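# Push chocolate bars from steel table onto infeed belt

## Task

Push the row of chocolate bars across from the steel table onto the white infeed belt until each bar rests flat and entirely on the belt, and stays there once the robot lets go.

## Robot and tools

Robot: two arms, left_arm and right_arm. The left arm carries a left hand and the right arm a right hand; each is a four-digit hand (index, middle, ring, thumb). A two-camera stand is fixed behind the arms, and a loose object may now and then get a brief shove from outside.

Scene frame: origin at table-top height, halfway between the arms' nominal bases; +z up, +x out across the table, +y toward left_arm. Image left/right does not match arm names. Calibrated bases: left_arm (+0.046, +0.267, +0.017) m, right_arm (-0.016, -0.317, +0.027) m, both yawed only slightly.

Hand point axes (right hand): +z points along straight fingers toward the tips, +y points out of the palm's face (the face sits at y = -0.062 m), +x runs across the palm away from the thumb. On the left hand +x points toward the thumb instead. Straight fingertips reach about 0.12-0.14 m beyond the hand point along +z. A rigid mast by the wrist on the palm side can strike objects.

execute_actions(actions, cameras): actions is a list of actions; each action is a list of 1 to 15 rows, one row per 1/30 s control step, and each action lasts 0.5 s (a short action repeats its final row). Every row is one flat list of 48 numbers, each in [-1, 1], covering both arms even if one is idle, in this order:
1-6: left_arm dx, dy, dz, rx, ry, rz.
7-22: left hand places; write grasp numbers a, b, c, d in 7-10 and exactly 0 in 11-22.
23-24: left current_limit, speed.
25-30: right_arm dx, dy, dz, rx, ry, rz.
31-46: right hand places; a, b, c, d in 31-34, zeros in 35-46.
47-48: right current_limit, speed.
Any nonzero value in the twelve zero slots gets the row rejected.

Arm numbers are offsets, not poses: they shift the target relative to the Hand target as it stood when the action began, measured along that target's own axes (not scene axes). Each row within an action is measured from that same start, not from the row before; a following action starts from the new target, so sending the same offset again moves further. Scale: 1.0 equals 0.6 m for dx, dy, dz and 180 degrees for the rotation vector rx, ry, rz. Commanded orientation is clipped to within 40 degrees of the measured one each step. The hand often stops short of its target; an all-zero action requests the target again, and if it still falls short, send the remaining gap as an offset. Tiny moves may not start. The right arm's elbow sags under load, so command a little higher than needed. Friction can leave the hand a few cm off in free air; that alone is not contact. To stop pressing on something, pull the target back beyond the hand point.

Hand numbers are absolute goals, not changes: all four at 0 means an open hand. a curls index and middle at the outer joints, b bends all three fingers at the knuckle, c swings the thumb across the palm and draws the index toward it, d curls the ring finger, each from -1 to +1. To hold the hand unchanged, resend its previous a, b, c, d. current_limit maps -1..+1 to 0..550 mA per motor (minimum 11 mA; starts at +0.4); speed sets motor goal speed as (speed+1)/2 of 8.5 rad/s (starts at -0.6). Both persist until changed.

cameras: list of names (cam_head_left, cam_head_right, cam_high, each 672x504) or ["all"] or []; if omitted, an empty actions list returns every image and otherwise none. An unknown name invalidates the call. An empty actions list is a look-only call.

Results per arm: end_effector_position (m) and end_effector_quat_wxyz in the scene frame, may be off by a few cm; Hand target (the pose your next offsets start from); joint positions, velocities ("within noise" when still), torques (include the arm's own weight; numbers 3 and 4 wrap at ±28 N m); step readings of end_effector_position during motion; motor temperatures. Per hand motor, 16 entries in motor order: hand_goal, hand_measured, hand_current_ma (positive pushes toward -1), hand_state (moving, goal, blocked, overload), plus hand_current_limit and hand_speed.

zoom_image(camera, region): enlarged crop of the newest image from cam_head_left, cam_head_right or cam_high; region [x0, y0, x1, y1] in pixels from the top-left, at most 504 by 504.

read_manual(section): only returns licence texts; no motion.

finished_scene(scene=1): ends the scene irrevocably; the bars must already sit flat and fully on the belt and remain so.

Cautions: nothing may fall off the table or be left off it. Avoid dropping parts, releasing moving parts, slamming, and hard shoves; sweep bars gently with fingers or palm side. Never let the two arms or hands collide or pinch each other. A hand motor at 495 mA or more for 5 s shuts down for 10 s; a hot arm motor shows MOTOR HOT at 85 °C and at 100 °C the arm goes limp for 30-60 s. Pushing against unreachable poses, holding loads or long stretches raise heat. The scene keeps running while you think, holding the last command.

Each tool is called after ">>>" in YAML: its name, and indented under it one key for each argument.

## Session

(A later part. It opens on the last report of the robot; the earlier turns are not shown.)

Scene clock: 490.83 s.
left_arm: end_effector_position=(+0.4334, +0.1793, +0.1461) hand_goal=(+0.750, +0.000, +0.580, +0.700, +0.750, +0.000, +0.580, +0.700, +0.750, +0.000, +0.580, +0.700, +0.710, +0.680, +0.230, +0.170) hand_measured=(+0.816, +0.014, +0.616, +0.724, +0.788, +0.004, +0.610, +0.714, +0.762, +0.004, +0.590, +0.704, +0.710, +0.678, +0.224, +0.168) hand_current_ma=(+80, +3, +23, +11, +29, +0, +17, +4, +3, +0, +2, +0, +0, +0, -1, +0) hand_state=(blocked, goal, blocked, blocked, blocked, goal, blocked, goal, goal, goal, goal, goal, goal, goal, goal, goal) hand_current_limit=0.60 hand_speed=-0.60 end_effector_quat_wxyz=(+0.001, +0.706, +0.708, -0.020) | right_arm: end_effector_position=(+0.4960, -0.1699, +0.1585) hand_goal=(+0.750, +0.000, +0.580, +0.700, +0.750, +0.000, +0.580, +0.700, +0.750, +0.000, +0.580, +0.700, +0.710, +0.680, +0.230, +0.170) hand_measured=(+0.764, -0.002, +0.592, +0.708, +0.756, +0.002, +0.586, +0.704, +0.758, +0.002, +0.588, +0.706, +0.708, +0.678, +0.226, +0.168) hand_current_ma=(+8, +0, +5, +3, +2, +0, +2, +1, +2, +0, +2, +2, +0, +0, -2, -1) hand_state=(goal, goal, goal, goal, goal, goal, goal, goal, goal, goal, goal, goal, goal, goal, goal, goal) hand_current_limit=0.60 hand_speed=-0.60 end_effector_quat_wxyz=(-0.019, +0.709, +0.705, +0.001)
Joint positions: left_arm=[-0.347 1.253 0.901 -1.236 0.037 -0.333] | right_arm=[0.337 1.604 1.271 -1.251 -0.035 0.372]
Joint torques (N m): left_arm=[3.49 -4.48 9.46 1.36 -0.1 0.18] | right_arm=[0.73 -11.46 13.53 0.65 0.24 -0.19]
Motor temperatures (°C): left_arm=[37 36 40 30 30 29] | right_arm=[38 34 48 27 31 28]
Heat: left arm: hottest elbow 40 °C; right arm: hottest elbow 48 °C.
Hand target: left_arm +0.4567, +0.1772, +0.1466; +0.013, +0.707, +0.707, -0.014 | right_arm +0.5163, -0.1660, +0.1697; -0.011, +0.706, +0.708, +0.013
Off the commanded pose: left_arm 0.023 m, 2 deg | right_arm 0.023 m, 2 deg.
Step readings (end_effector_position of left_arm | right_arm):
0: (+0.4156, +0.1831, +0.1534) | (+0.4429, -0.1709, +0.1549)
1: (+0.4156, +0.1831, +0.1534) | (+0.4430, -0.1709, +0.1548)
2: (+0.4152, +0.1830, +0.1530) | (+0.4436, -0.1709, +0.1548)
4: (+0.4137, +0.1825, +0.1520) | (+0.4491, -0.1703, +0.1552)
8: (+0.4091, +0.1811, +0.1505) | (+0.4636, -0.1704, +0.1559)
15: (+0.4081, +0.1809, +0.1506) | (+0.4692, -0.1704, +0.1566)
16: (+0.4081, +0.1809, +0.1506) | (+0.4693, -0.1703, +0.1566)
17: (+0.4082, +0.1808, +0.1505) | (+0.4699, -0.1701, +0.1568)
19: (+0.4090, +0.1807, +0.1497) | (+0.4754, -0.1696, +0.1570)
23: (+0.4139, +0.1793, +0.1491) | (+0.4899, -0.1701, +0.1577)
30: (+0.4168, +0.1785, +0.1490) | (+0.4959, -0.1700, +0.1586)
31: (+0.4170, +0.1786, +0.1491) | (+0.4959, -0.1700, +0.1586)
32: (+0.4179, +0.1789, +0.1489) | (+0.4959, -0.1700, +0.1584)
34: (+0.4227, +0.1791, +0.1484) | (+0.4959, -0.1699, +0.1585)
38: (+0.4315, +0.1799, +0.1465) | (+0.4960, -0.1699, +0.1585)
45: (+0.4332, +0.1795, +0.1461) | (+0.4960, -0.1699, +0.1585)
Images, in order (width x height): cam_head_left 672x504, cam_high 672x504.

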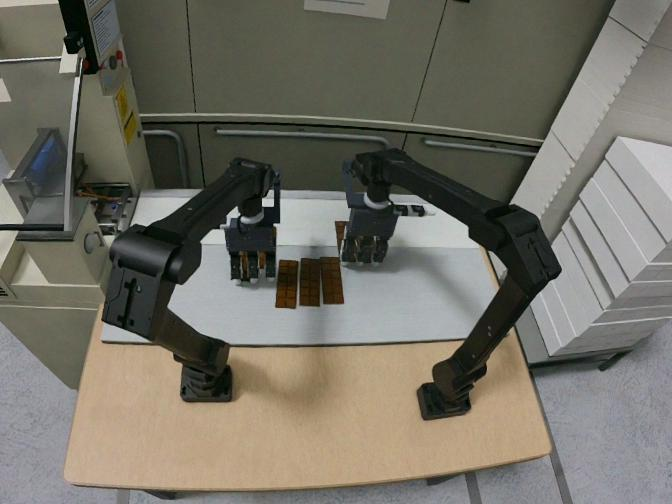

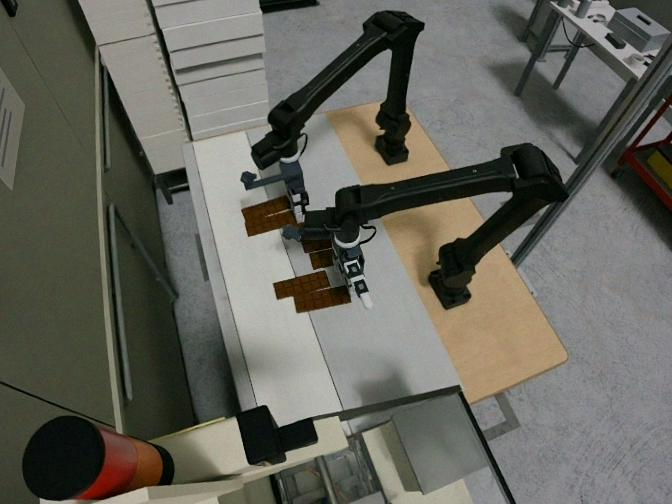

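>>> execute_actions:
  actions:
    - [[0,0.04,-0.006,0,0,0,0,0,0,0,0,0,0,0,0,0,0,0,0,0,0,0,0.6,-0.6,-0.002,0.04,0.004,0,0,0,0,0,0,0,0,0,0,0,0,0,0,0,0,0,0,0,0.6,-0.6]]
    - [[0,0.04,-0.003,0,0,0,0,0,0,0,0,0,0,0,0,0,0,0,0,0,0,0,0.6,-0.6,-0.002,0.04,0,0,0,0,0,0,0,0,0,0,0,0,0,0,0,0,0,0,0,0,0.6,-0.6]]
  cameras: ["cam_head_left", "cam_high"]

>>> zoom_image:
  camera: "cam_head_left"
  region: [215, 180, 405, 310]

>>> zoom_image:
  camera: "cam_high"
  region: [220, 170, 380, 320]

Scene clock: 503.53 s.
left_arm: end_effector_position=(+0.4708, +0.1778, +0.1432) hand_goal=(+0.750, +0.000, +0.580, +0.700, +0.750, +0.000, +0.580, +0.700, +0.750, +0.000, +0.580, +0.700, +0.710, +0.680, +0.230, +0.170) hand_measured=(+0.820, +0.006, +0.618, +0.726, +0.800, +0.004, +0.620, +0.720, +0.788, +0.004, +0.610, +0.716, +0.710, +0.678, +0.224, +0.168) hand_current_ma=(+92, +1, +26, +13, +50, +0, +28, +8, +29, +0, +17, +5, +0, +0, -1, +0) hand_state=(blocked, goal, blocked, blocked, blocked, goal, blocked, blocked, blocked, goal, blocked, goal, goal, goal, goal, goal) hand_current_limit=0.60 hand_speed=-0.60 end_effector_quat_wxyz=(-0.013, +0.708, +0.706, -0.032) | right_arm: end_effector_position=(+0.5434, -0.1705, +0.1599) hand_goal=(+0.750, +0.000, +0.580, +0.700, +0.750, +0.000, +0.580, +0.700, +0.750, +0.000, +0.580, +0.700, +0.710, +0.680, +0.230, +0.170) hand_measured=(+0.768, -0.002, +0.592, +0.708, +0.758, +0.002, +0.586, +0.704, +0.758, +0.002, +0.588, +0.706, +0.708, +0.678, +0.226, +0.168) hand_current_ma=(+12, +0, +5, +3, +3, +0, +2, +1, +3, +0, +2, +2, +0, +0, -2, -1) hand_state=(goal, goal, goal, goal, goal, goal, goal, goal, goal, goal, goal, goal, goal, goal, goal, goal) hand_current_limit=0.60 hand_speed=-0.60 end_effector_quat_wxyz=(-0.018, +0.709, +0.705, +0.002)
Joint positions: left_arm=[-0.312 1.373 1.01 -1.26 0.044 -0.291] | right_arm=[0.302 1.711 1.411 -1.282 -0.035 0.337]
Joint torques (N m): left_arm=[3.66 -6.83 10.54 1.73 -0.34 0.16] | right_arm=[0.15 -12.63 13.38 0.62 0.21 -0.2]
Heat: left arm: hottest elbow 39 °C; right arm: hottest elbow 46 °C.
Hand target: left_arm +0.5047, +0.1774, +0.1518; +0.013, +0.707, +0.707, -0.014 | right_arm +0.5643, -0.1682, +0.1674; -0.011, +0.706, +0.708, +0.013
Off the commanded pose: left_arm 0.035 m, 4 deg | right_arm 0.022 m, 1 deg.
Step readings (end_effector_position of left_arm | right_arm):
0: (+0.4334, +0.1793, +0.1461) | (+0.4960, -0.1699, +0.1585)
1: (+0.4335, +0.1792, +0.1461) | (+0.4960, -0.1698, +0.1584)
2: (+0.4341, +0.1792, +0.1461) | (+0.4969, -0.1703, +0.1585)
4: (+0.4375, +0.1789, +0.1452) | (+0.5019, -0.1699, +0.1583)
8: (+0.4447, +0.1787, +0.1432) | (+0.5144, -0.1698, +0.1589)
15: (+0.4463, +0.1782, +0.1427) | (+0.5190, -0.1703, +0.1591)
16: (+0.4465, +0.1781, +0.1429) | (+0.5192, -0.1702, +0.1592)
17: (+0.4475, +0.1780, +0.1431) | (+0.5200, -0.1700, +0.1591)
19: (+0.4534, +0.1779, +0.1431) | (+0.5255, -0.1695, +0.1591)
23: (+0.4669, +0.1782, +0.1431) | (+0.5389, -0.1699, +0.1598)
30: (+0.4708, +0.1778, +0.1433) | (+0.5432, -0.1707, +0.1599)
Images, in order (width x height): cam_head_left 672x504, cam_high 672x504.

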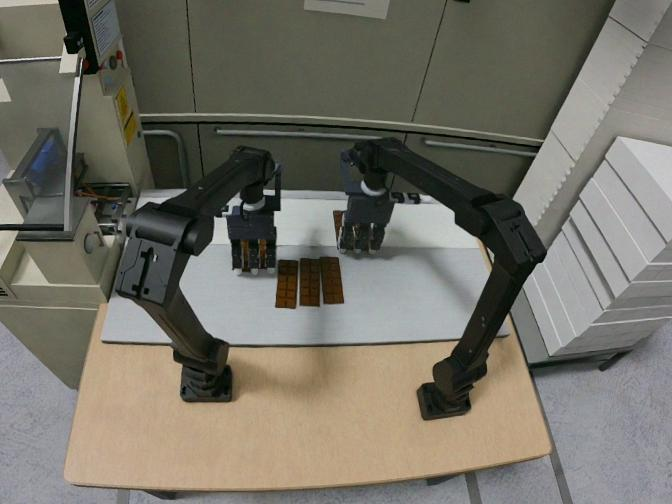

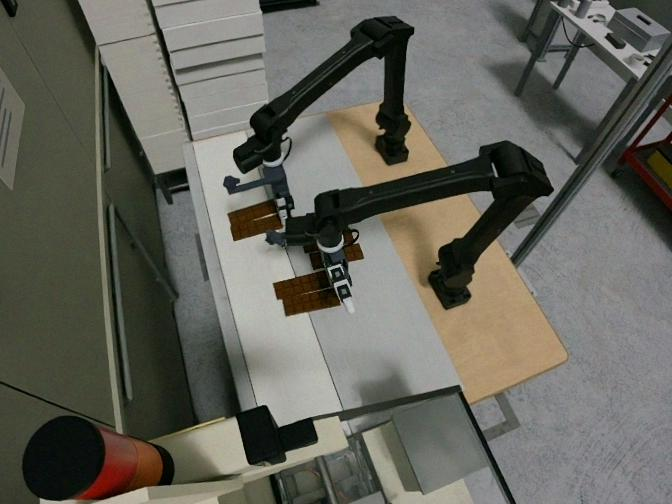

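Scaled by 2.653 from the camera's 672x504 image, which has a finer 960x720 frame.

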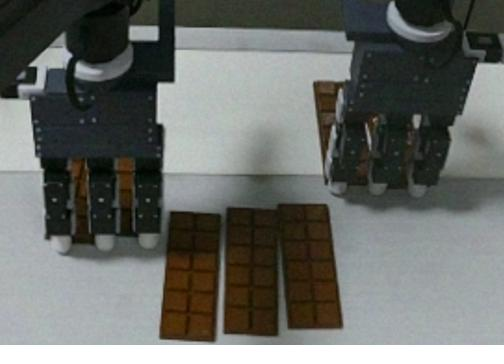

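Scaled by 3.150 from the camera's 672x504 image, which has a finer 960x720 frame.

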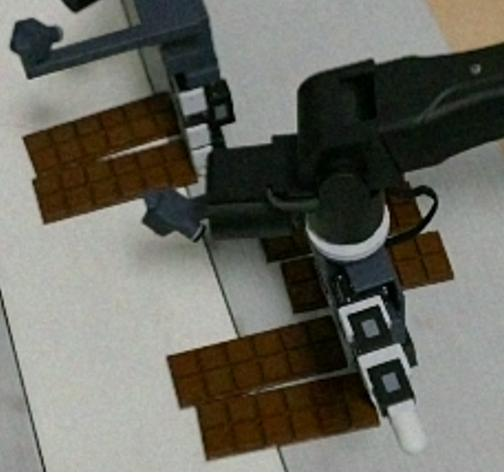

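>>> execute_actions:
  actions:
    - [[0,0.04,-0.012,0,0,0,0,0,0,0,0,0,0,0,0,0,0,0,0,0,0,0,0.6,-0.6,0,0.022,0.002,0,0,0,0,0,0,0,0,0,0,0,0,0,0,0,0,0,0,0,0.6,-0.6]]
    - [[0,0.04,-0.004,0,0,0,0,0,0,0,0,0,0,0,0,0,0,0,0,0,0,0,0.6,-0.6,0,0.022,0,0,0,0,0,0,0,0,0,0,0,0,0,0,0,0,0,0,0,0,0.6,-0.6]]
  cameras: ["cam_head_left", "cam_high"]

>>> zoom_image:
  camera: "cam_head_left"
  region: [215, 180, 405, 310]

>>> zoom_image:
  camera: "cam_high"
  region: [200, 170, 360, 320]

Scene clock: 516.47 s.
left_arm: end_effector_position=(+0.5266, +0.1768, +0.1473) hand_goal=(+0.750, +0.000, +0.580, +0.700, +0.750, +0.000, +0.580, +0.700, +0.750, +0.000, +0.580, +0.700, +0.710, +0.680, +0.230, +0.170) hand_measured=(+0.790, +0.002, +0.604, +0.720, +0.766, +0.002, +0.596, +0.710, +0.756, +0.002, +0.588, +0.706, +0.710, +0.678, +0.224, +0.168) hand_current_ma=(+33, +0, +11, +8, +5, +0, +4, +2, +1, +0, +1, +1, +0, +0, -1, +0) hand_state=(blocked, goal, blocked, goal, goal, goal, goal, goal, goal, goal, goal, goal, goal, goal, goal, goal) hand_current_limit=0.60 hand_speed=-0.60 end_effector_quat_wxyz=(-0.007, +0.707, +0.706, -0.026) | right_arm: end_effector_position=(+0.5695, -0.1694, +0.1605) hand_goal=(+0.750, +0.000, +0.580, +0.700, +0.750, +0.000, +0.580, +0.700, +0.750, +0.000, +0.580, +0.700, +0.710, +0.680, +0.230, +0.170) hand_measured=(+0.776, -0.002, +0.596, +0.708, +0.758, +0.002, +0.588, +0.704, +0.756, +0.002, +0.588, +0.706, +0.708, +0.678, +0.226, +0.168) hand_current_ma=(+22, +0, +8, +3, +3, +0, +2, +1, +2, +0, +2, +1, +0, +0, -2, -1) hand_state=(blocked, goal, goal, goal, goal, goal, goal, goal, goal, goal, goal, goal, goal, goal, goal, goal) hand_current_limit=0.60 hand_speed=-0.60 end_effector_quat_wxyz=(-0.018, +0.709, +0.705, +0.003)
Joint positions: left_arm=[-0.277 1.499 1.15 -1.26 0.039 -0.258] | right_arm=[0.288 1.773 1.497 -1.306 -0.035 0.323]
Joint torques (N m): left_arm=[3.43 -10.11 10.95 0.39 -0.14 0.16] | right_arm=[0.32 -13.39 13.61 0.77 0.19 -0.24]
Heat: left arm: hottest elbow 40 °C; right arm: hottest elbow 46 °C.
Hand target: left_arm +0.5527, +0.1777, +0.1613; +0.013, +0.707, +0.707, -0.014 | right_arm +0.5906, -0.1682, +0.1661; -0.012, +0.706, +0.708, +0.013
Off the commanded pose: left_arm 0.030 m, 3 deg | right_arm 0.022 m, 1 deg.
Step readings (end_effector_position of left_arm | right_arm):
0: (+0.4708, +0.1778, +0.1432) | (+0.5433, -0.1705, +0.1597)
1: (+0.4711, +0.1777, +0.1433) | (+0.5434, -0.1704, +0.1599)
2: (+0.4720, +0.1777, +0.1435) | (+0.5439, -0.1705, +0.1600)
4: (+0.4785, +0.1773, +0.1439) | (+0.5467, -0.1698, +0.1597)
8: (+0.4945, +0.1776, +0.1449) | (+0.5537, -0.1696, +0.1601)
15: (+0.4996, +0.1778, +0.1454) | (+0.5557, -0.1697, +0.1603)
16: (+0.4998, +0.1777, +0.1454) | (+0.5557, -0.1697, +0.1602)
17: (+0.5008, +0.1775, +0.1457) | (+0.5562, -0.1695, +0.1602)
19: (+0.5070, +0.1767, +0.1462) | (+0.5592, -0.1693, +0.1600)
23: (+0.5223, +0.1767, +0.1471) | (+0.5661, -0.1692, +0.1602)
30: (+0.5266, +0.1768, +0.1474) | (+0.5693, -0.1695, +0.1605)
Images, in order (width x height): cam_head_left 672x504, cam_high 672x504.

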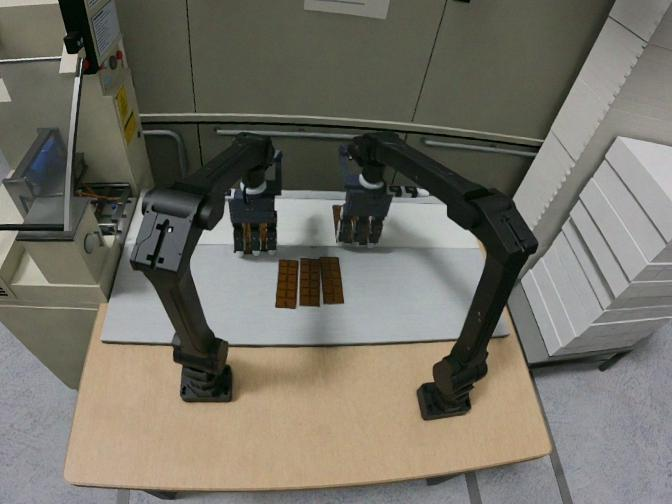

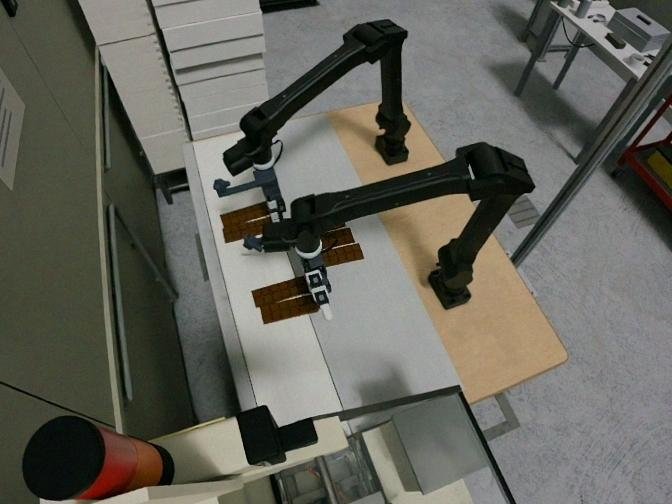

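Scaled by 2.653 from the camera's 672x504 image, which has a finer 960x720 frame.

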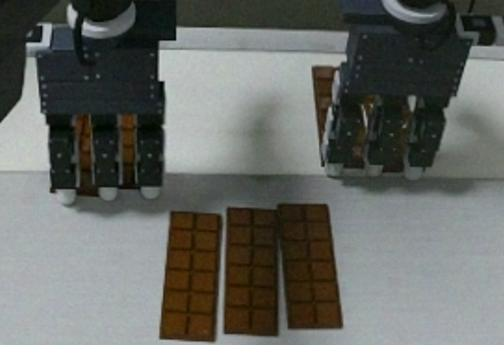

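Scaled by 3.150 from the camera's 672x504 image, which has a finer 960x720 frame.

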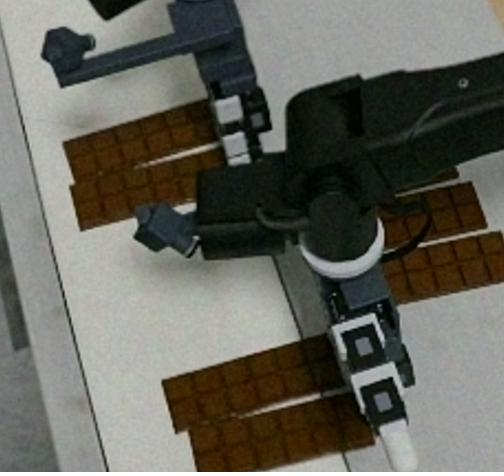

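>>> execute_actions:
  actions:
    - [[0,0.03,-0.002,0,0,0,0,0,0,0,0,0,0,0,0,0,0,0,0,0,0,0,0.6,-0.6,0,0.03,0.001,0,0,0,0,0,0,0,0,0,0,0,0,0,0,0,0,0,0,0,0.6,-0.6]]
    - [[0,0.03,-0.002,0,0,0,0,0,0,0,0,0,0,0,0,0,0,0,0,0,0,0,0.6,-0.6,0,0,0,0,0,0,0,0,0,0,0,0,0,0,0,0,0,0,0,0,0,0,0.6,-0.6]]
  cameras: ["cam_head_left", "cam_high"]

>>> zoom_image:
  camera: "cam_head_left"
  region: [215, 180, 405, 310]

>>> zoom_image:
  camera: "cam_high"
  region: [200, 170, 360, 320]

Scene clock: 533.73 s.
left_arm: end_effector_position=(+0.5675, +0.1752, +0.1499) hand_goal=(+0.750, +0.000, +0.580, +0.700, +0.750, +0.000, +0.580, +0.700, +0.750, +0.000, +0.580, +0.700, +0.710, +0.680, +0.230, +0.170) hand_measured=(+0.766, +0.002, +0.590, +0.708, +0.752, +0.002, +0.584, +0.704, +0.754, +0.002, +0.586, +0.704, +0.710, +0.678, +0.224, +0.168) hand_current_ma=(+5, +0, +2, +2, +0, +0, +0, +0, +0, +0, +1, +0, +0, +0, -1, +0) hand_state=(goal, goal, goal, goal, goal, goal, goal, goal, goal, goal, goal, goal, goal, goal, goal, goal) hand_current_limit=0.60 hand_speed=-0.60 end_effector_quat_wxyz=(-0.001, +0.708, +0.706, -0.023) | right_arm: end_effector_position=(+0.5897, -0.1694, +0.1612) hand_goal=(+0.750, +0.000, +0.580, +0.700, +0.750, +0.000, +0.580, +0.700, +0.750, +0.000, +0.580, +0.700, +0.710, +0.680, +0.230, +0.170) hand_measured=(+0.774, +0.000, +0.596, +0.708, +0.754, +0.002, +0.586, +0.704, +0.756, +0.002, +0.588, +0.706, +0.708, +0.678, +0.226, +0.168) hand_current_ma=(+19, +0, +8, +3, +1, +0, +1, +1, +2, +0, +2, +1, +0, +0, -2, -1) hand_state=(blocked, goal, goal, goal, goal, goal, goal, goal, goal, goal, goal, goal, goal, goal, goal, goal) hand_current_limit=0.60 hand_speed=-0.60 end_effector_quat_wxyz=(-0.017, +0.709, +0.705, +0.005)
Joint positions: left_arm=[-0.258 1.588 1.258 -1.266 0.038 -0.237] | right_arm=[0.277 1.818 1.561 -1.32 -0.035 0.312]
Joint torques (N m): left_arm=[3.31 -11.81 10.99 -0.13 -0.11 0.13] | right_arm=[0.79 -14.1 13.48 0.66 0.25 -0.22]
Heat: left arm: hottest elbow 41 °C; right arm: hottest elbow 48 °C.
Hand target: left_arm +0.5887, +0.1778, +0.1638; +0.013, +0.707, +0.707, -0.013 | right_arm +0.6086, -0.1683, +0.1655; -0.012, +0.707, +0.707, +0.013
Off the commanded pose: left_arm 0.026 m, 2 deg | right_arm 0.019 m, 1 deg.
Step readings (end_effector_position of left_arm | right_arm):
0: (+0.5266, +0.1768, +0.1473) | (+0.5695, -0.1694, +0.1605)
1: (+0.5268, +0.1767, +0.1474) | (+0.5697, -0.1695, +0.1604)
2: (+0.5276, +0.1767, +0.1475) | (+0.5702, -0.1693, +0.1607)
4: (+0.5325, +0.1759, +0.1480) | (+0.5746, -0.1689, +0.1604)
8: (+0.5441, +0.1756, +0.1483) | (+0.5860, -0.1686, +0.1614)
15: (+0.5471, +0.1759, +0.1488) | (+0.5895, -0.1694, +0.1613)
16: (+0.5473, +0.1758, +0.1488) | (+0.5896, -0.1694, +0.1613)
17: (+0.5478, +0.1756, +0.1488) | (+0.5896, -0.1694, +0.1614)
19: (+0.5523, +0.1753, +0.1490) | (+0.5896, -0.1694, +0.1613)
23: (+0.5638, +0.1750, +0.1497) | (+0.5897, -0.1694, +0.1612)
30: (+0.5674, +0.1752, +0.1500) | (+0.5897, -0.1694, +0.1612)
Images, in order (width x height): cam_head_left 672x504, cam_high 672x504.

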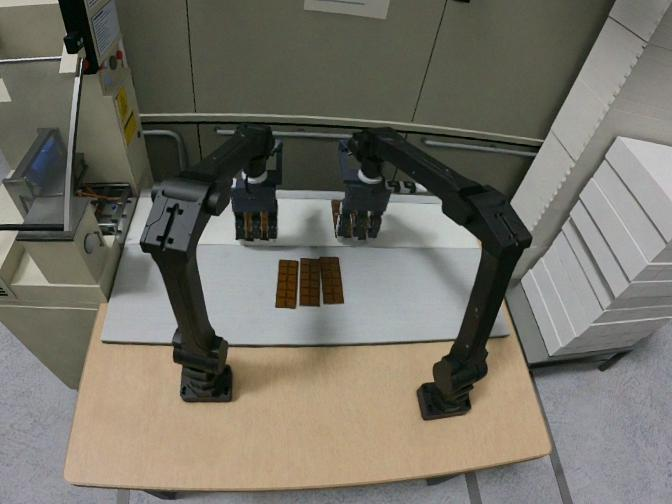

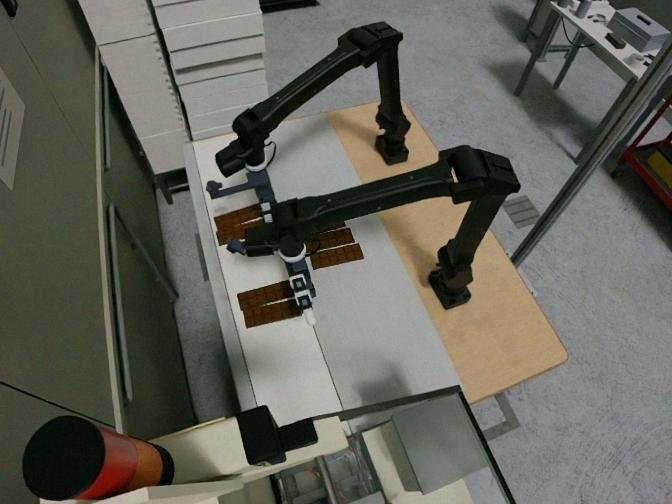

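Scaled by 2.653 from the camera's 672x504 image, which has a finer 960x720 frame.

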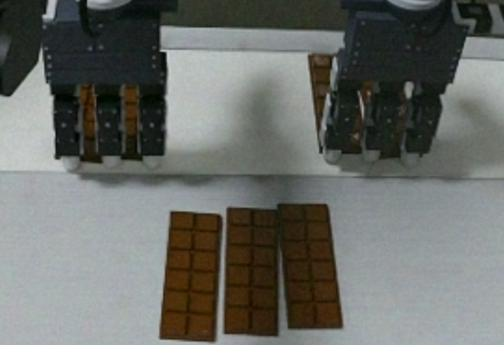

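Scaled by 3.150 from the camera's 672x504 image, which has a finer 960x720 frame.

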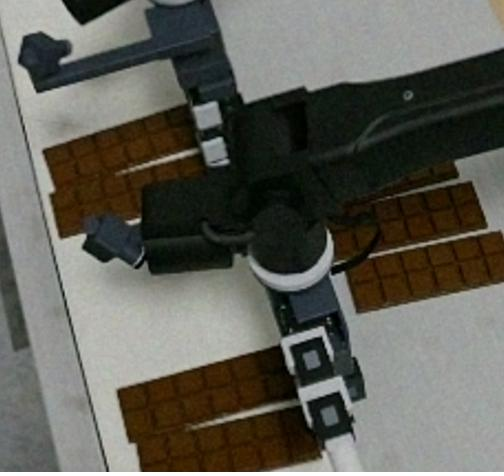

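>>> execute_actions:
  actions:
    - [[0,0,-0.12,0,0,0,0,0,0,0,0,0,0,0,0,0,0,0,0,0,0,0,0.4,-0.6,0,0,-0.12,0,0,0,0,0,0,0,0,0,0,0,0,0,0,0,0,0,0,0,0.6,-0.6]]
    - [[0.05,-0.17,0,0,0,0,0,0,0,0,0,0,0,0,0,0,0,0,0,0,0,0,0.4,-0.6,0,-0.24,0,0,0,0,0,0,0,0,0,0,0,0,0,0,0,0,0,0,0,0,0.6,-0.6]]
    - [[0.05,-0.17,0,0,0,0,0,0,0,0,0,0,0,0,0,0,0,0,0,0,0,0,0.4,-0.6,0.212,-0.24,0,0,0,0,0,0,0,0,0,0,0,0,0,0,0,0,0,0,0,0,0.6,-0.6]]
  cameras: ["cam_head_left", "cam_high"]

>>> zoom_image:
  camera: "cam_head_left"
  region: [200, 170, 420, 330]

>>> zoom_image:
  camera: "cam_high"
  region: [190, 150, 390, 340]

Scene clock: 579.63 s.
left_arm: end_effector_position=(+0.3881, +0.2349, +0.2401) hand_goal=(+0.750, +0.000, +0.580, +0.700, +0.750, +0.000, +0.580, +0.700, +0.750, +0.000, +0.580, +0.700, +0.710, +0.680, +0.230, +0.170) hand_measured=(+0.748, +0.002, +0.580, +0.702, +0.748, +0.002, +0.580, +0.702, +0.748, +0.002, +0.580, +0.702, +0.708, +0.678, +0.224, +0.168) hand_current_ma=(+0, +0, +0, +0, +0, +0, +0, +0, +0, +0, +0, +0, +0, +0, -1, +0) hand_state=(goal, goal, goal, goal, goal, goal, goal, goal, goal, goal, goal, goal, goal, goal, goal, goal) hand_current_limit=0.40 hand_speed=-0.60 end_effector_quat_wxyz=(+0.021, +0.709, +0.705, -0.008) | right_arm: end_effector_position=(+0.3173, -0.0473, +0.2377) hand_goal=(+0.750, +0.000, +0.580, +0.700, +0.750, +0.000, +0.580, +0.700, +0.750, +0.000, +0.580, +0.700, +0.710, +0.680, +0.230, +0.170) hand_measured=(+0.748, +0.000, +0.580, +0.702, +0.748, +0.002, +0.580, +0.702, +0.748, +0.002, +0.580, +0.702, +0.708, +0.678, +0.226, +0.168) hand_current_ma=(+0, +0, +0, +0, +0, +0, +0, +0, +0, +0, +0, +0, +0, +0, -2, -1) hand_state=(goal, goal, goal, goal, goal, goal, goal, goal, goal, goal, goal, goal, goal, goal, goal, goal) hand_current_limit=0.60 hand_speed=-0.60 end_effector_quat_wxyz=(-0.015, +0.701, +0.713, +0.005)
Joint positions: left_arm=[-0.2 1.001 0.959 -1.502 0.037 -0.177] | right_arm=[0.823 1.34 1.197 -1.417 -0.029 0.836]
Joint torques (N m): left_arm=[3.43 -4.42 6.97 -0.29 0 0.13] | right_arm=[1.9 -9.41 9.92 1.11 0.23 0.09]
Heat: left arm: hottest elbow 43 °C; right arm: hottest elbow 48 °C.
Hand target: left_arm +0.3847, +0.2403, +0.2337; +0.013, +0.707, +0.707, -0.014 | right_arm +0.3203, -0.0439, +0.2414; -0.012, +0.706, +0.708, +0.013
Off the commanded pose: left_arm 0.009 m, 1 deg | right_arm 0.006 m, 1 deg.
Step readings (end_effector_position of left_arm | right_arm):
0: (+0.5675, +0.1752, +0.1499) | (+0.5897, -0.1694, +0.1612)
1: (+0.5675, +0.1752, +0.1504) | (+0.5896, -0.1694, +0.1616)
2: (+0.5665, +0.1754, +0.1519) | (+0.5887, -0.1699, +0.1629)
4: (+0.5646, +0.1763, +0.1610) | (+0.5862, -0.1708, +0.1703)
8: (+0.5712, +0.1759, +0.1931) | (+0.5920, -0.1702, +0.1965)
15: (+0.5760, +0.1756, +0.2220) | (+0.5959, -0.1696, +0.2178)
16: (+0.5754, +0.1757, +0.2219) | (+0.5956, -0.1699, +0.2179)
17: (+0.5730, +0.1765, +0.2208) | (+0.5922, -0.1708, +0.2167)
19: (+0.5550, +0.1815, +0.2164) | (+0.5663, -0.1757, +0.2098)
23: (+0.5066, +0.1970, +0.2180) | (+0.4969, -0.1802, +0.2087)
30: (+0.4909, +0.2033, +0.2467) | (+0.4675, -0.1684, +0.2487)
31: (+0.4901, +0.2034, +0.2461) | (+0.4667, -0.1681, +0.2499)
32: (+0.4860, +0.2044, +0.2426) | (+0.4625, -0.1664, +0.2491)
34: (+0.4621, +0.2112, +0.2289) | (+0.4364, -0.1483, +0.2402)
38: (+0.4082, +0.2279, +0.2180) | (+0.3598, -0.0744, +0.2280)
45: (+0.3896, +0.2345, +0.2413) | (+0.3169, -0.0386, +0.2369)
Images, in order (width x height): cam_head_left 672x504, cam_high 672x504.

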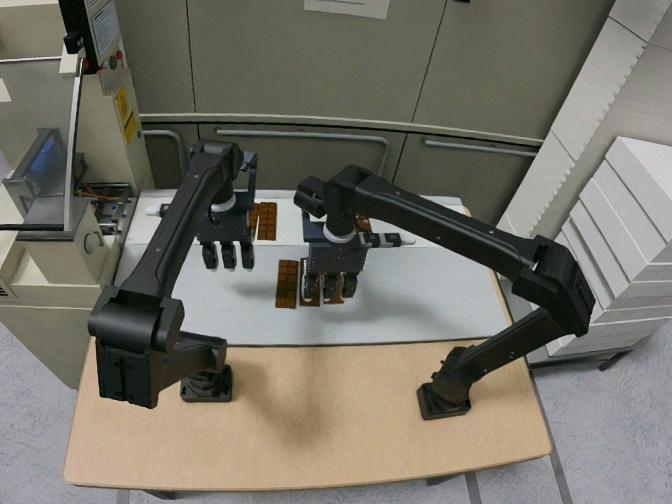

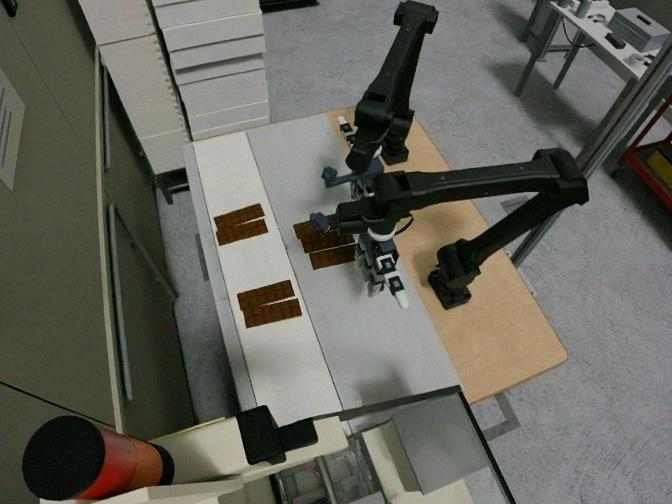

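Scaled by 2.291 from the camera's 672x504 image, which has a finer 960x720 frame.

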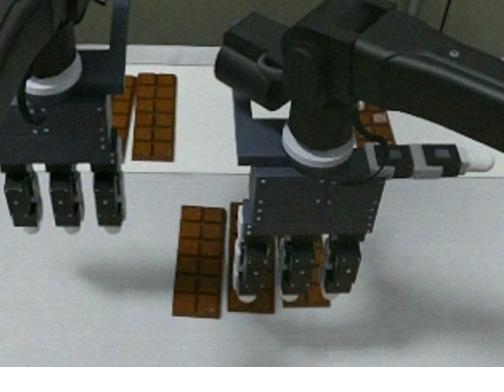

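Scaled by 2.520 from the camera's 672x504 image, which has a finer 960x720 frame.

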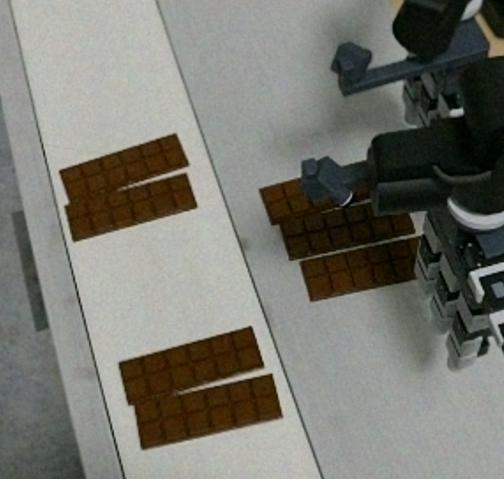

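>>> execute_actions:
  actions:
    - [[0,0,0,0,0,0,0,0,0,0,0,0,0,0,0,0,0,0,0,0,0,0,0.4,-0.6,0.03,-0.008,0.08,0,0,0,0,0,0,0,0,0,0,0,0,0,0,0,0,0,0,0,0.6,-0.6]]
  cameras: ["cam_head_left", "cam_head_right", "cam_high"]

>>> zoom_image:
  camera: "cam_head_left"
  region: [260, 240, 380, 330]

>>> zoom_image:
  camera: "cam_head_right"
  region: [240, 240, 360, 330]

Scene clock: 593.43 s.
left_arm: end_effector_position=(+0.3881, +0.2348, +0.2401) hand_goal=(+0.750, +0.000, +0.580, +0.700, +0.750, +0.000, +0.580, +0.700, +0.750, +0.000, +0.580, +0.700, +0.710, +0.680, +0.230, +0.170) hand_measured=(+0.748, +0.002, +0.580, +0.702, +0.748, +0.002, +0.580, +0.702, +0.748, +0.002, +0.580, +0.702, +0.708, +0.678, +0.224, +0.168) hand_current_ma=(+0, +0, +0, +0, +0, +0, +0, +0, +0, +0, +0, +0, +0, +0, -1, +0) hand_state=(goal, goal, goal, goal, goal, goal, goal, goal, goal, goal, goal, goal, goal, goal, goal, goal) hand_current_limit=0.40 hand_speed=-0.60 end_effector_quat_wxyz=(+0.021, +0.709, +0.704, -0.008) | right_arm: end_effector_position=(+0.3158, -0.0250, +0.1996) hand_goal=(+0.750, +0.000, +0.580, +0.700, +0.750, +0.000, +0.580, +0.700, +0.750, +0.000, +0.580, +0.700, +0.710, +0.680, +0.230, +0.170) hand_measured=(+0.748, +0.000, +0.580, +0.702, +0.748, +0.002, +0.580, +0.702, +0.748, +0.002, +0.580, +0.702, +0.708, +0.678, +0.226, +0.168) hand_current_ma=(+0, +0, +0, +0, +0, +0, +0, +0, +0, +0, +0, +0, +0, +0, -2, -1) hand_state=(goal, goal, goal, goal, goal, goal, goal, goal, goal, goal, goal, goal, goal, goal, goal, goal) hand_current_limit=0.60 hand_speed=-0.60 end_effector_quat_wxyz=(-0.013, +0.703, +0.711, +0.015)
Joint positions: left_arm=[-0.2 1.001 0.959 -1.502 0.037 -0.177] | right_arm=[0.865 1.39 1.141 -1.289 -0.024 0.883]
Joint torques (N m): left_arm=[3.49 -4.37 6.98 -0.28 -0.02 0.12] | right_arm=[0.97 -9.41 8.72 1.1 0.29 0.08]
Heat: left arm: hottest elbow 41 °C; right arm: hottest elbow 46 °C.
Hand target: left_arm +0.3847, +0.2402, +0.2337; +0.013, +0.707, +0.707, -0.014 | right_arm +0.3157, -0.0243, +0.1940; -0.011, +0.707, +0.707, +0.013
Off the commanded pose: left_arm 0.009 m, 1 deg | right_arm 0.006 m, 1 deg.
Step readings (end_effector_position of left_arm | right_arm):
0: (+0.3881, +0.2348, +0.2401) | (+0.3173, -0.0474, +0.2377)
1: (+0.3881, +0.2348, +0.2401) | (+0.3175, -0.0472, +0.2377)
2: (+0.3881, +0.2348, +0.2401) | (+0.3181, -0.0456, +0.2372)
4: (+0.3881, +0.2348, +0.2401) | (+0.3203, -0.0395, +0.2336)
8: (+0.3881, +0.2348, +0.2401) | (+0.3167, -0.0297, +0.2157)
15: (+0.3881, +0.2348, +0.2401) | (+0.3154, -0.0252, +0.1994)

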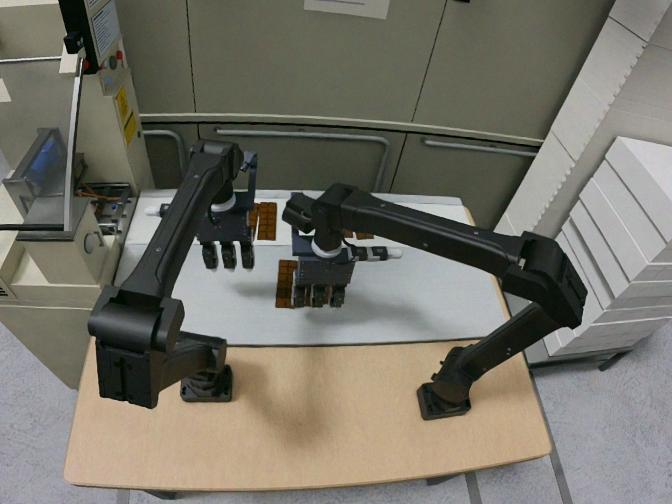

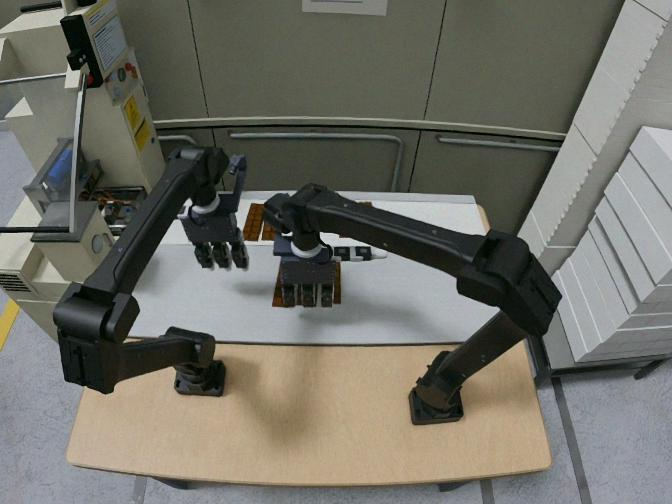

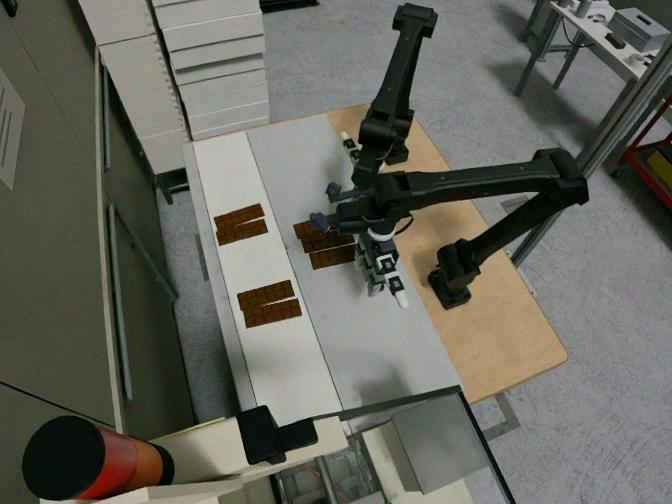

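Scaled by 4.200 from the camera's 672x504 image, which has a finer 960x720 frame.

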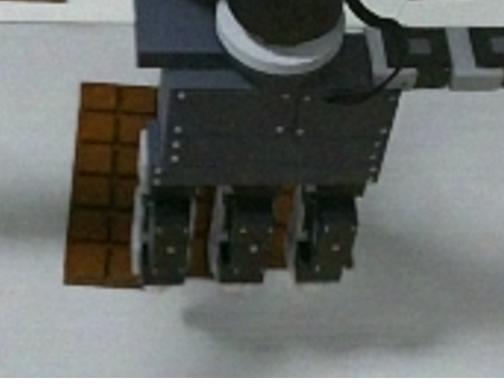

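Scaled by 4.200 from the camera's 672x504 image, which has a finer 960x720 frame.

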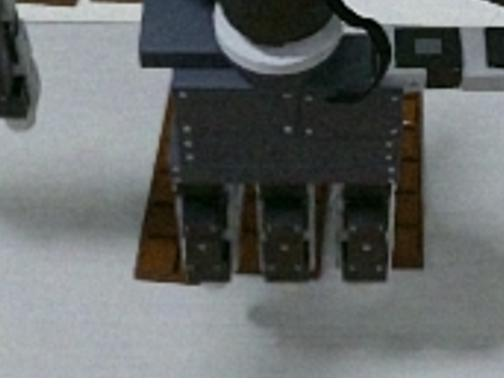

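>>> execute_actions:
  actions:
    - [[0,0,0,0,0,0,0,0,0,0,0,0,0,0,0,0,0,0,0,0,0,0,0.4,-0.6,-0.016,0,0.068,0,0,0,0,0,0,0,0,0,0,0,0,0,0,0,0,0,0,0,0.6,-0.6]]
    - [[0,0,0,0,0,0,0,0,0,0,0,0,0,0,0,0,0,0,0,0,0,0,0.4,-0.6,0,0.025,0,0,0,0,0,0,0,0,0,0,0,0,0,0,0,0,0,0,0,0,0.6,-0.6]]
  cameras: ["cam_head_left", "cam_high"]

>>> zoom_image:
  camera: "cam_head_left"
  region: [260, 240, 380, 330]

>>> zoom_image:
  camera: "cam_high"
  region: [270, 160, 420, 300]

Scene clock: 611.70 s.
left_arm: end_effector_position=(+0.3881, +0.2348, +0.2401) hand_goal=(+0.750, +0.000, +0.580, +0.700, +0.750, +0.000, +0.580, +0.700, +0.750, +0.000, +0.580, +0.700, +0.710, +0.680, +0.230, +0.170) hand_measured=(+0.748, +0.002, +0.580, +0.702, +0.748, +0.002, +0.580, +0.702, +0.748, +0.002, +0.580, +0.702, +0.708, +0.678, +0.224, +0.168) hand_current_ma=(+0, +0, +0, +0, +0, +0, +0, +0, +0, +0, +0, +0, +0, +0, -1, +0) hand_state=(goal, goal, goal, goal, goal, goal, goal, goal, goal, goal, goal, goal, goal, goal, goal, goal) hand_current_limit=0.40 hand_speed=-0.60 end_effector_quat_wxyz=(+0.021, +0.709, +0.704, -0.008) | right_arm: end_effector_position=(+0.3191, -0.0361, +0.1575) hand_goal=(+0.750, +0.000, +0.580, +0.700, +0.750, +0.000, +0.580, +0.700, +0.750, +0.000, +0.580, +0.700, +0.710, +0.680, +0.230, +0.170) hand_measured=(+0.762, -0.018, +0.588, +0.704, +0.756, -0.008, +0.584, +0.702, +0.750, +0.000, +0.582, +0.702, +0.708, +0.678, +0.226, +0.168) hand_current_ma=(+6, -9, +2, +1, +2, -2, +1, +0, +0, +0, +0, +0, +0, +0, -2, -1) hand_state=(goal, goal, goal, goal, goal, goal, goal, goal, goal, goal, goal, goal, goal, goal, goal, goal) hand_current_limit=0.60 hand_speed=-0.60 end_effector_quat_wxyz=(-0.014, +0.707, +0.707, +0.014)
Joint positions: left_arm=[-0.2 1.001 0.959 -1.502 0.037 -0.177] | right_arm=[0.841 1.411 1.047 -1.176 -0.026 0.871]
Joint torques (N m): left_arm=[3.49 -4.31 7.01 -0.34 -0.03 0.12] | right_arm=[-0.09 -7.82 10.48 1.17 0.33 -0.22]
Heat: left arm: hottest elbow 40 °C; right arm: hottest elbow 45 °C.
Hand target: left_arm +0.3847, +0.2402, +0.2337; +0.013, +0.707, +0.707, -0.014 | right_arm +0.3306, -0.0326, +0.1529; -0.012, +0.706, +0.708, +0.012
Off the commanded pose: left_arm 0.009 m, 1 deg | right_arm 0.013 m, 0 deg.
Step readings (end_effector_position of left_arm | right_arm):
0: (+0.3881, +0.2348, +0.2401) | (+0.3158, -0.0250, +0.1996)
1: (+0.3881, +0.2348, +0.2401) | (+0.3158, -0.0250, +0.1993)
2: (+0.3881, +0.2348, +0.2401) | (+0.3162, -0.0245, +0.1977)
4: (+0.3881, +0.2348, +0.2401) | (+0.3167, -0.0239, +0.1897)
8: (+0.3881, +0.2348, +0.2401) | (+0.3111, -0.0309, +0.1684)
15: (+0.3881, +0.2348, +0.2401) | (+0.3120, -0.0303, +0.1597)
16: (+0.3881, +0.2348, +0.2401) | (+0.3123, -0.0302, +0.1597)
17: (+0.3881, +0.2348, +0.2401) | (+0.3127, -0.0305, +0.1596)
19: (+0.3881, +0.2348, +0.2401) | (+0.3146, -0.0323, +0.1587)
23: (+0.3881, +0.2348, +0.2401) | (+0.3187, -0.0363, +0.1575)
30: (+0.3881, +0.2348, +0.2401) | (+0.3191, -0.0362, +0.1575)
Images, in order (width x height): cam_head_left 672x504, cam_high 672x504.

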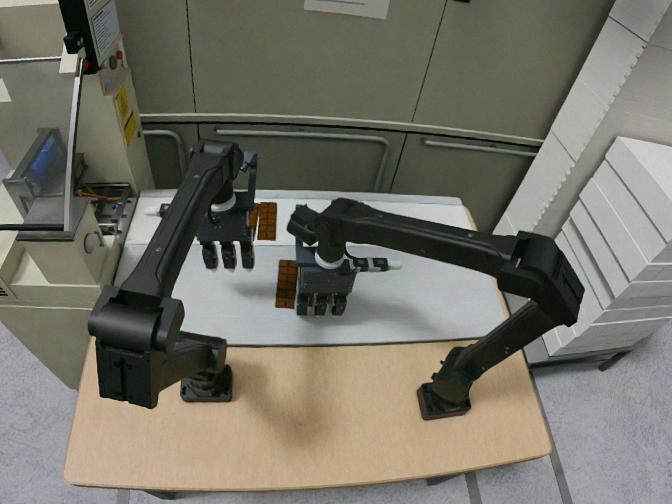

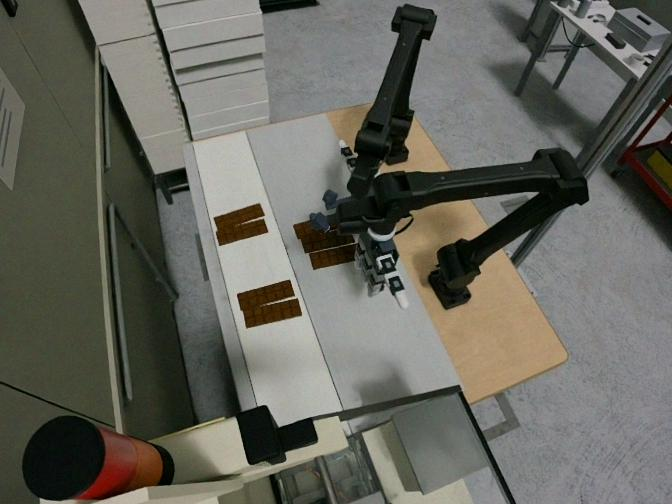

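Scaled by 4.200 from the camera's 672x504 image, which has a finer 960x720 frame.

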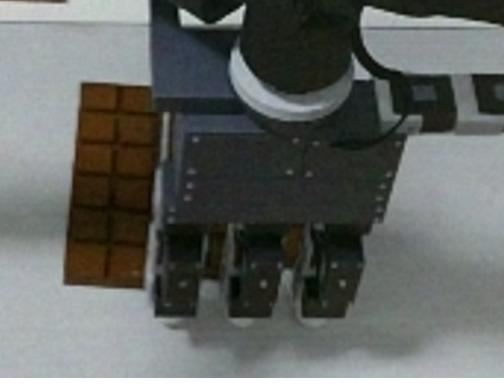

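Scaled by 3.360 from the camera's 672x504 image, which has a finer 960x720 frame.

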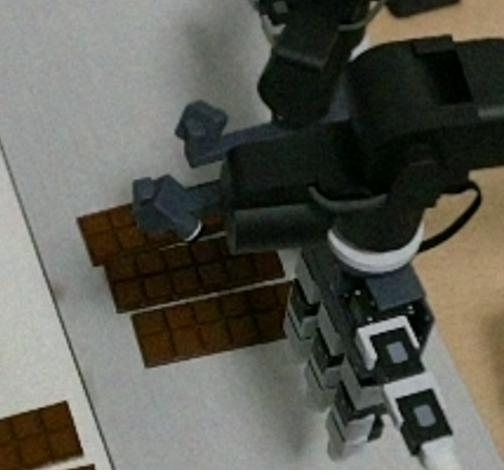

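>>> execute_actions:
  actions:
    - [[0,0,0,0,0,0,0,0,0,0,0,0,0,0,0,0,0,0,0,0,0,0,0.4,-0.6,-0.005,0.04,-0.003,0,0,0,0,0,0,0,0,0,0,0,0,0,0,0,0,0,0,0,0.6,-0.6]]
    - [[0,0,0,0,0,0,0,0,0,0,0,0,0,0,0,0,0,0,0,0,0,0,0.4,-0.6,0,0.045,-0.004,0,0,0,0,0,0,0,0,0,0,0,0,0,0,0,0,0,0,0,0.6,-0.6]]
    - [[0,0,0,0,0,0,0,0,0,0,0,0,0,0,0,0,0,0,0,0,0,0,0.4,-0.6,0,0.045,-0.004,0,0,0,0,0,0,0,0,0,0,0,0,0,0,0,0,0,0,0,0.6,-0.6]]
  cameras: ["cam_head_left", "cam_high"]

>>> zoom_image:
  camera: "cam_head_left"
  region: [240, 200, 380, 320]

>>> zoom_image:
  camera: "cam_high"
  region: [240, 150, 400, 300]

Scene clock: 624.80 s.
left_arm: end_effector_position=(+0.3881, +0.2348, +0.2401) hand_goal=(+0.750, +0.000, +0.580, +0.700, +0.750, +0.000, +0.580, +0.700, +0.750, +0.000, +0.580, +0.700, +0.710, +0.680, +0.230, +0.170) hand_measured=(+0.748, +0.002, +0.580, +0.702, +0.748, +0.002, +0.580, +0.702, +0.748, +0.002, +0.580, +0.702, +0.708, +0.678, +0.224, +0.168) hand_current_ma=(+0, +0, +0, +0, +0, +0, +0, +0, +0, +0, +0, +0, +0, +0, -1, +0) hand_state=(goal, goal, goal, goal, goal, goal, goal, goal, goal, goal, goal, goal, goal, goal, goal, goal) hand_current_limit=0.40 hand_speed=-0.60 end_effector_quat_wxyz=(+0.021, +0.709, +0.704, -0.008) | right_arm: end_effector_position=(+0.3878, -0.0418, +0.1570) hand_goal=(+0.750, +0.000, +0.580, +0.700, +0.750, +0.000, +0.580, +0.700, +0.750, +0.000, +0.580, +0.700, +0.710, +0.680, +0.230, +0.170) hand_measured=(+0.790, -0.004, +0.606, +0.718, +0.784, -0.004, +0.604, +0.712, +0.782, -0.002, +0.602, +0.712, +0.708, +0.678, +0.226, +0.168) hand_current_ma=(+45, +0, +20, +11, +34, -1, +16, +5, +32, +0, +15, +5, +0, +0, -2, -1) hand_state=(blocked, goal, blocked, goal, blocked, goal, blocked, goal, blocked, goal, blocked, goal, goal, goal, goal, goal) hand_current_limit=0.60 hand_speed=-0.60 end_effector_quat_wxyz=(-0.020, +0.706, +0.707, +0.005)
Joint positions: left_arm=[-0.2 1.001 0.959 -1.502 0.037 -0.177] | right_arm=[0.706 1.533 1.182 -1.211 -0.04 0.734]
Joint torques (N m): left_arm=[3.43 -4.31 6.97 -0.32 -0.02 0.13] | right_arm=[-0.56 -8.88 12.67 1.01 0.74 -0.19]
Heat: left arm: hottest elbow 39 °C; right arm: hottest elbow 45 °C.
Hand target: left_arm +0.3847, +0.2402, +0.2337; +0.013, +0.707, +0.707, -0.014 | right_arm +0.4087, -0.0356, +0.1596; -0.012, +0.706, +0.708, +0.013
Off the commanded pose: left_arm 0.009 m, 1 deg | right_arm 0.022 m, 1 deg.
Step readings (end_effector_position of left_arm | right_arm):
0: (+0.3881, +0.2348, +0.2401) | (+0.3191, -0.0361, +0.1575)
1: (+0.3881, +0.2348, +0.2401) | (+0.3192, -0.0362, +0.1575)
2: (+0.3881, +0.2348, +0.2401) | (+0.3198, -0.0361, +0.1576)
4: (+0.3881, +0.2348, +0.2401) | (+0.3238, -0.0368, +0.1575)
8: (+0.3881, +0.2348, +0.2401) | (+0.3341, -0.0395, +0.1567)
15: (+0.3881, +0.2348, +0.2401) | (+0.3371, -0.0396, +0.1567)
16: (+0.3881, +0.2348, +0.2401) | (+0.3373, -0.0393, +0.1568)
17: (+0.3881, +0.2348, +0.2401) | (+0.3380, -0.0393, +0.1567)
19: (+0.3881, +0.2348, +0.2401) | (+0.3433, -0.0391, +0.1566)
23: (+0.3881, +0.2348, +0.2401) | (+0.3568, -0.0409, +0.1566)
30: (+0.3881, +0.2348, +0.2401) | (+0.3615, -0.0410, +0.1565)
31: (+0.3881, +0.2348, +0.2401) | (+0.3617, -0.0408, +0.1566)
32: (+0.3881, +0.2348, +0.2401) | (+0.3625, -0.0405, +0.1568)
34: (+0.3881, +0.2348, +0.2401) | (+0.3671, -0.0402, +0.1565)
38: (+0.3881, +0.2348, +0.2401) | (+0.3814, -0.0413, +0.1567)
45: (+0.3881, +0.2348, +0.2401) | (+0.3876, -0.0421, +0.1571)
Images, in order (width x height): cam_head_left 672x504, cam_high 672x504.

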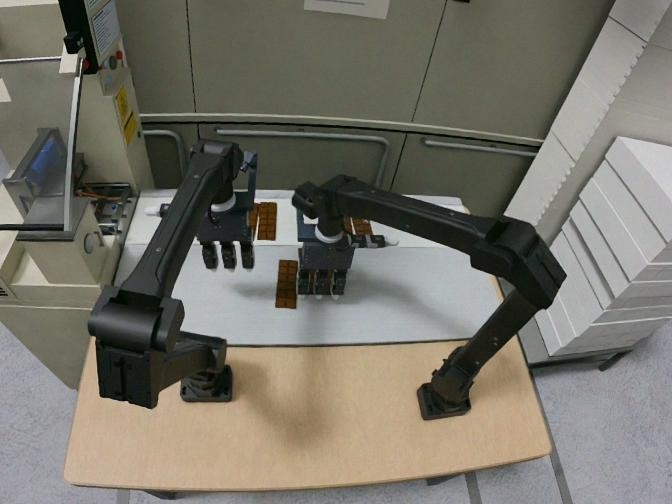

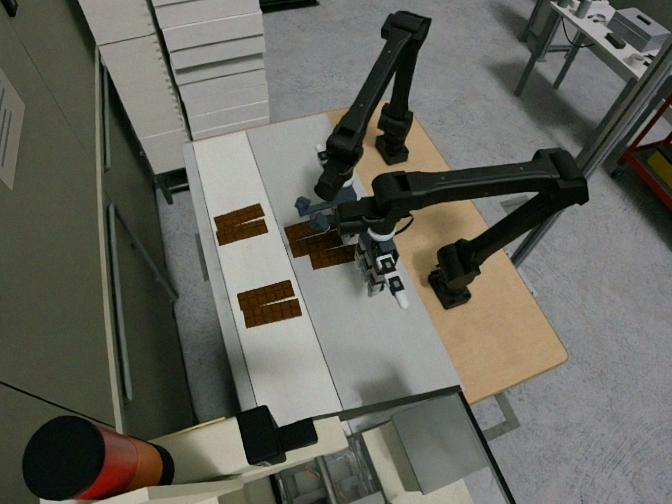

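Scaled by 3.600 from the camera's 672x504 image, which has a finer 960x720 frame.

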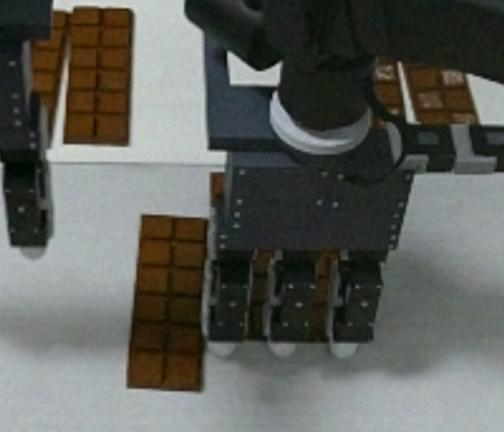

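Scaled by 3.150 from the camera's 672x504 image, which has a finer 960x720 frame.

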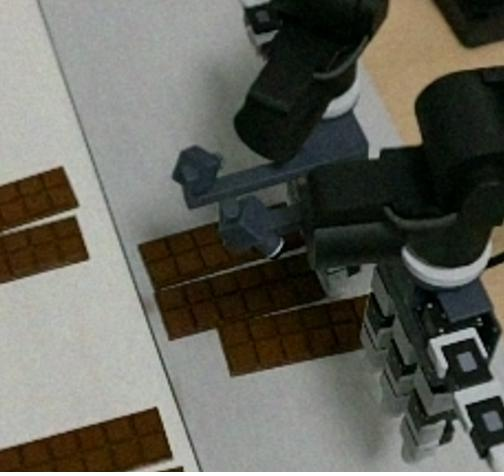

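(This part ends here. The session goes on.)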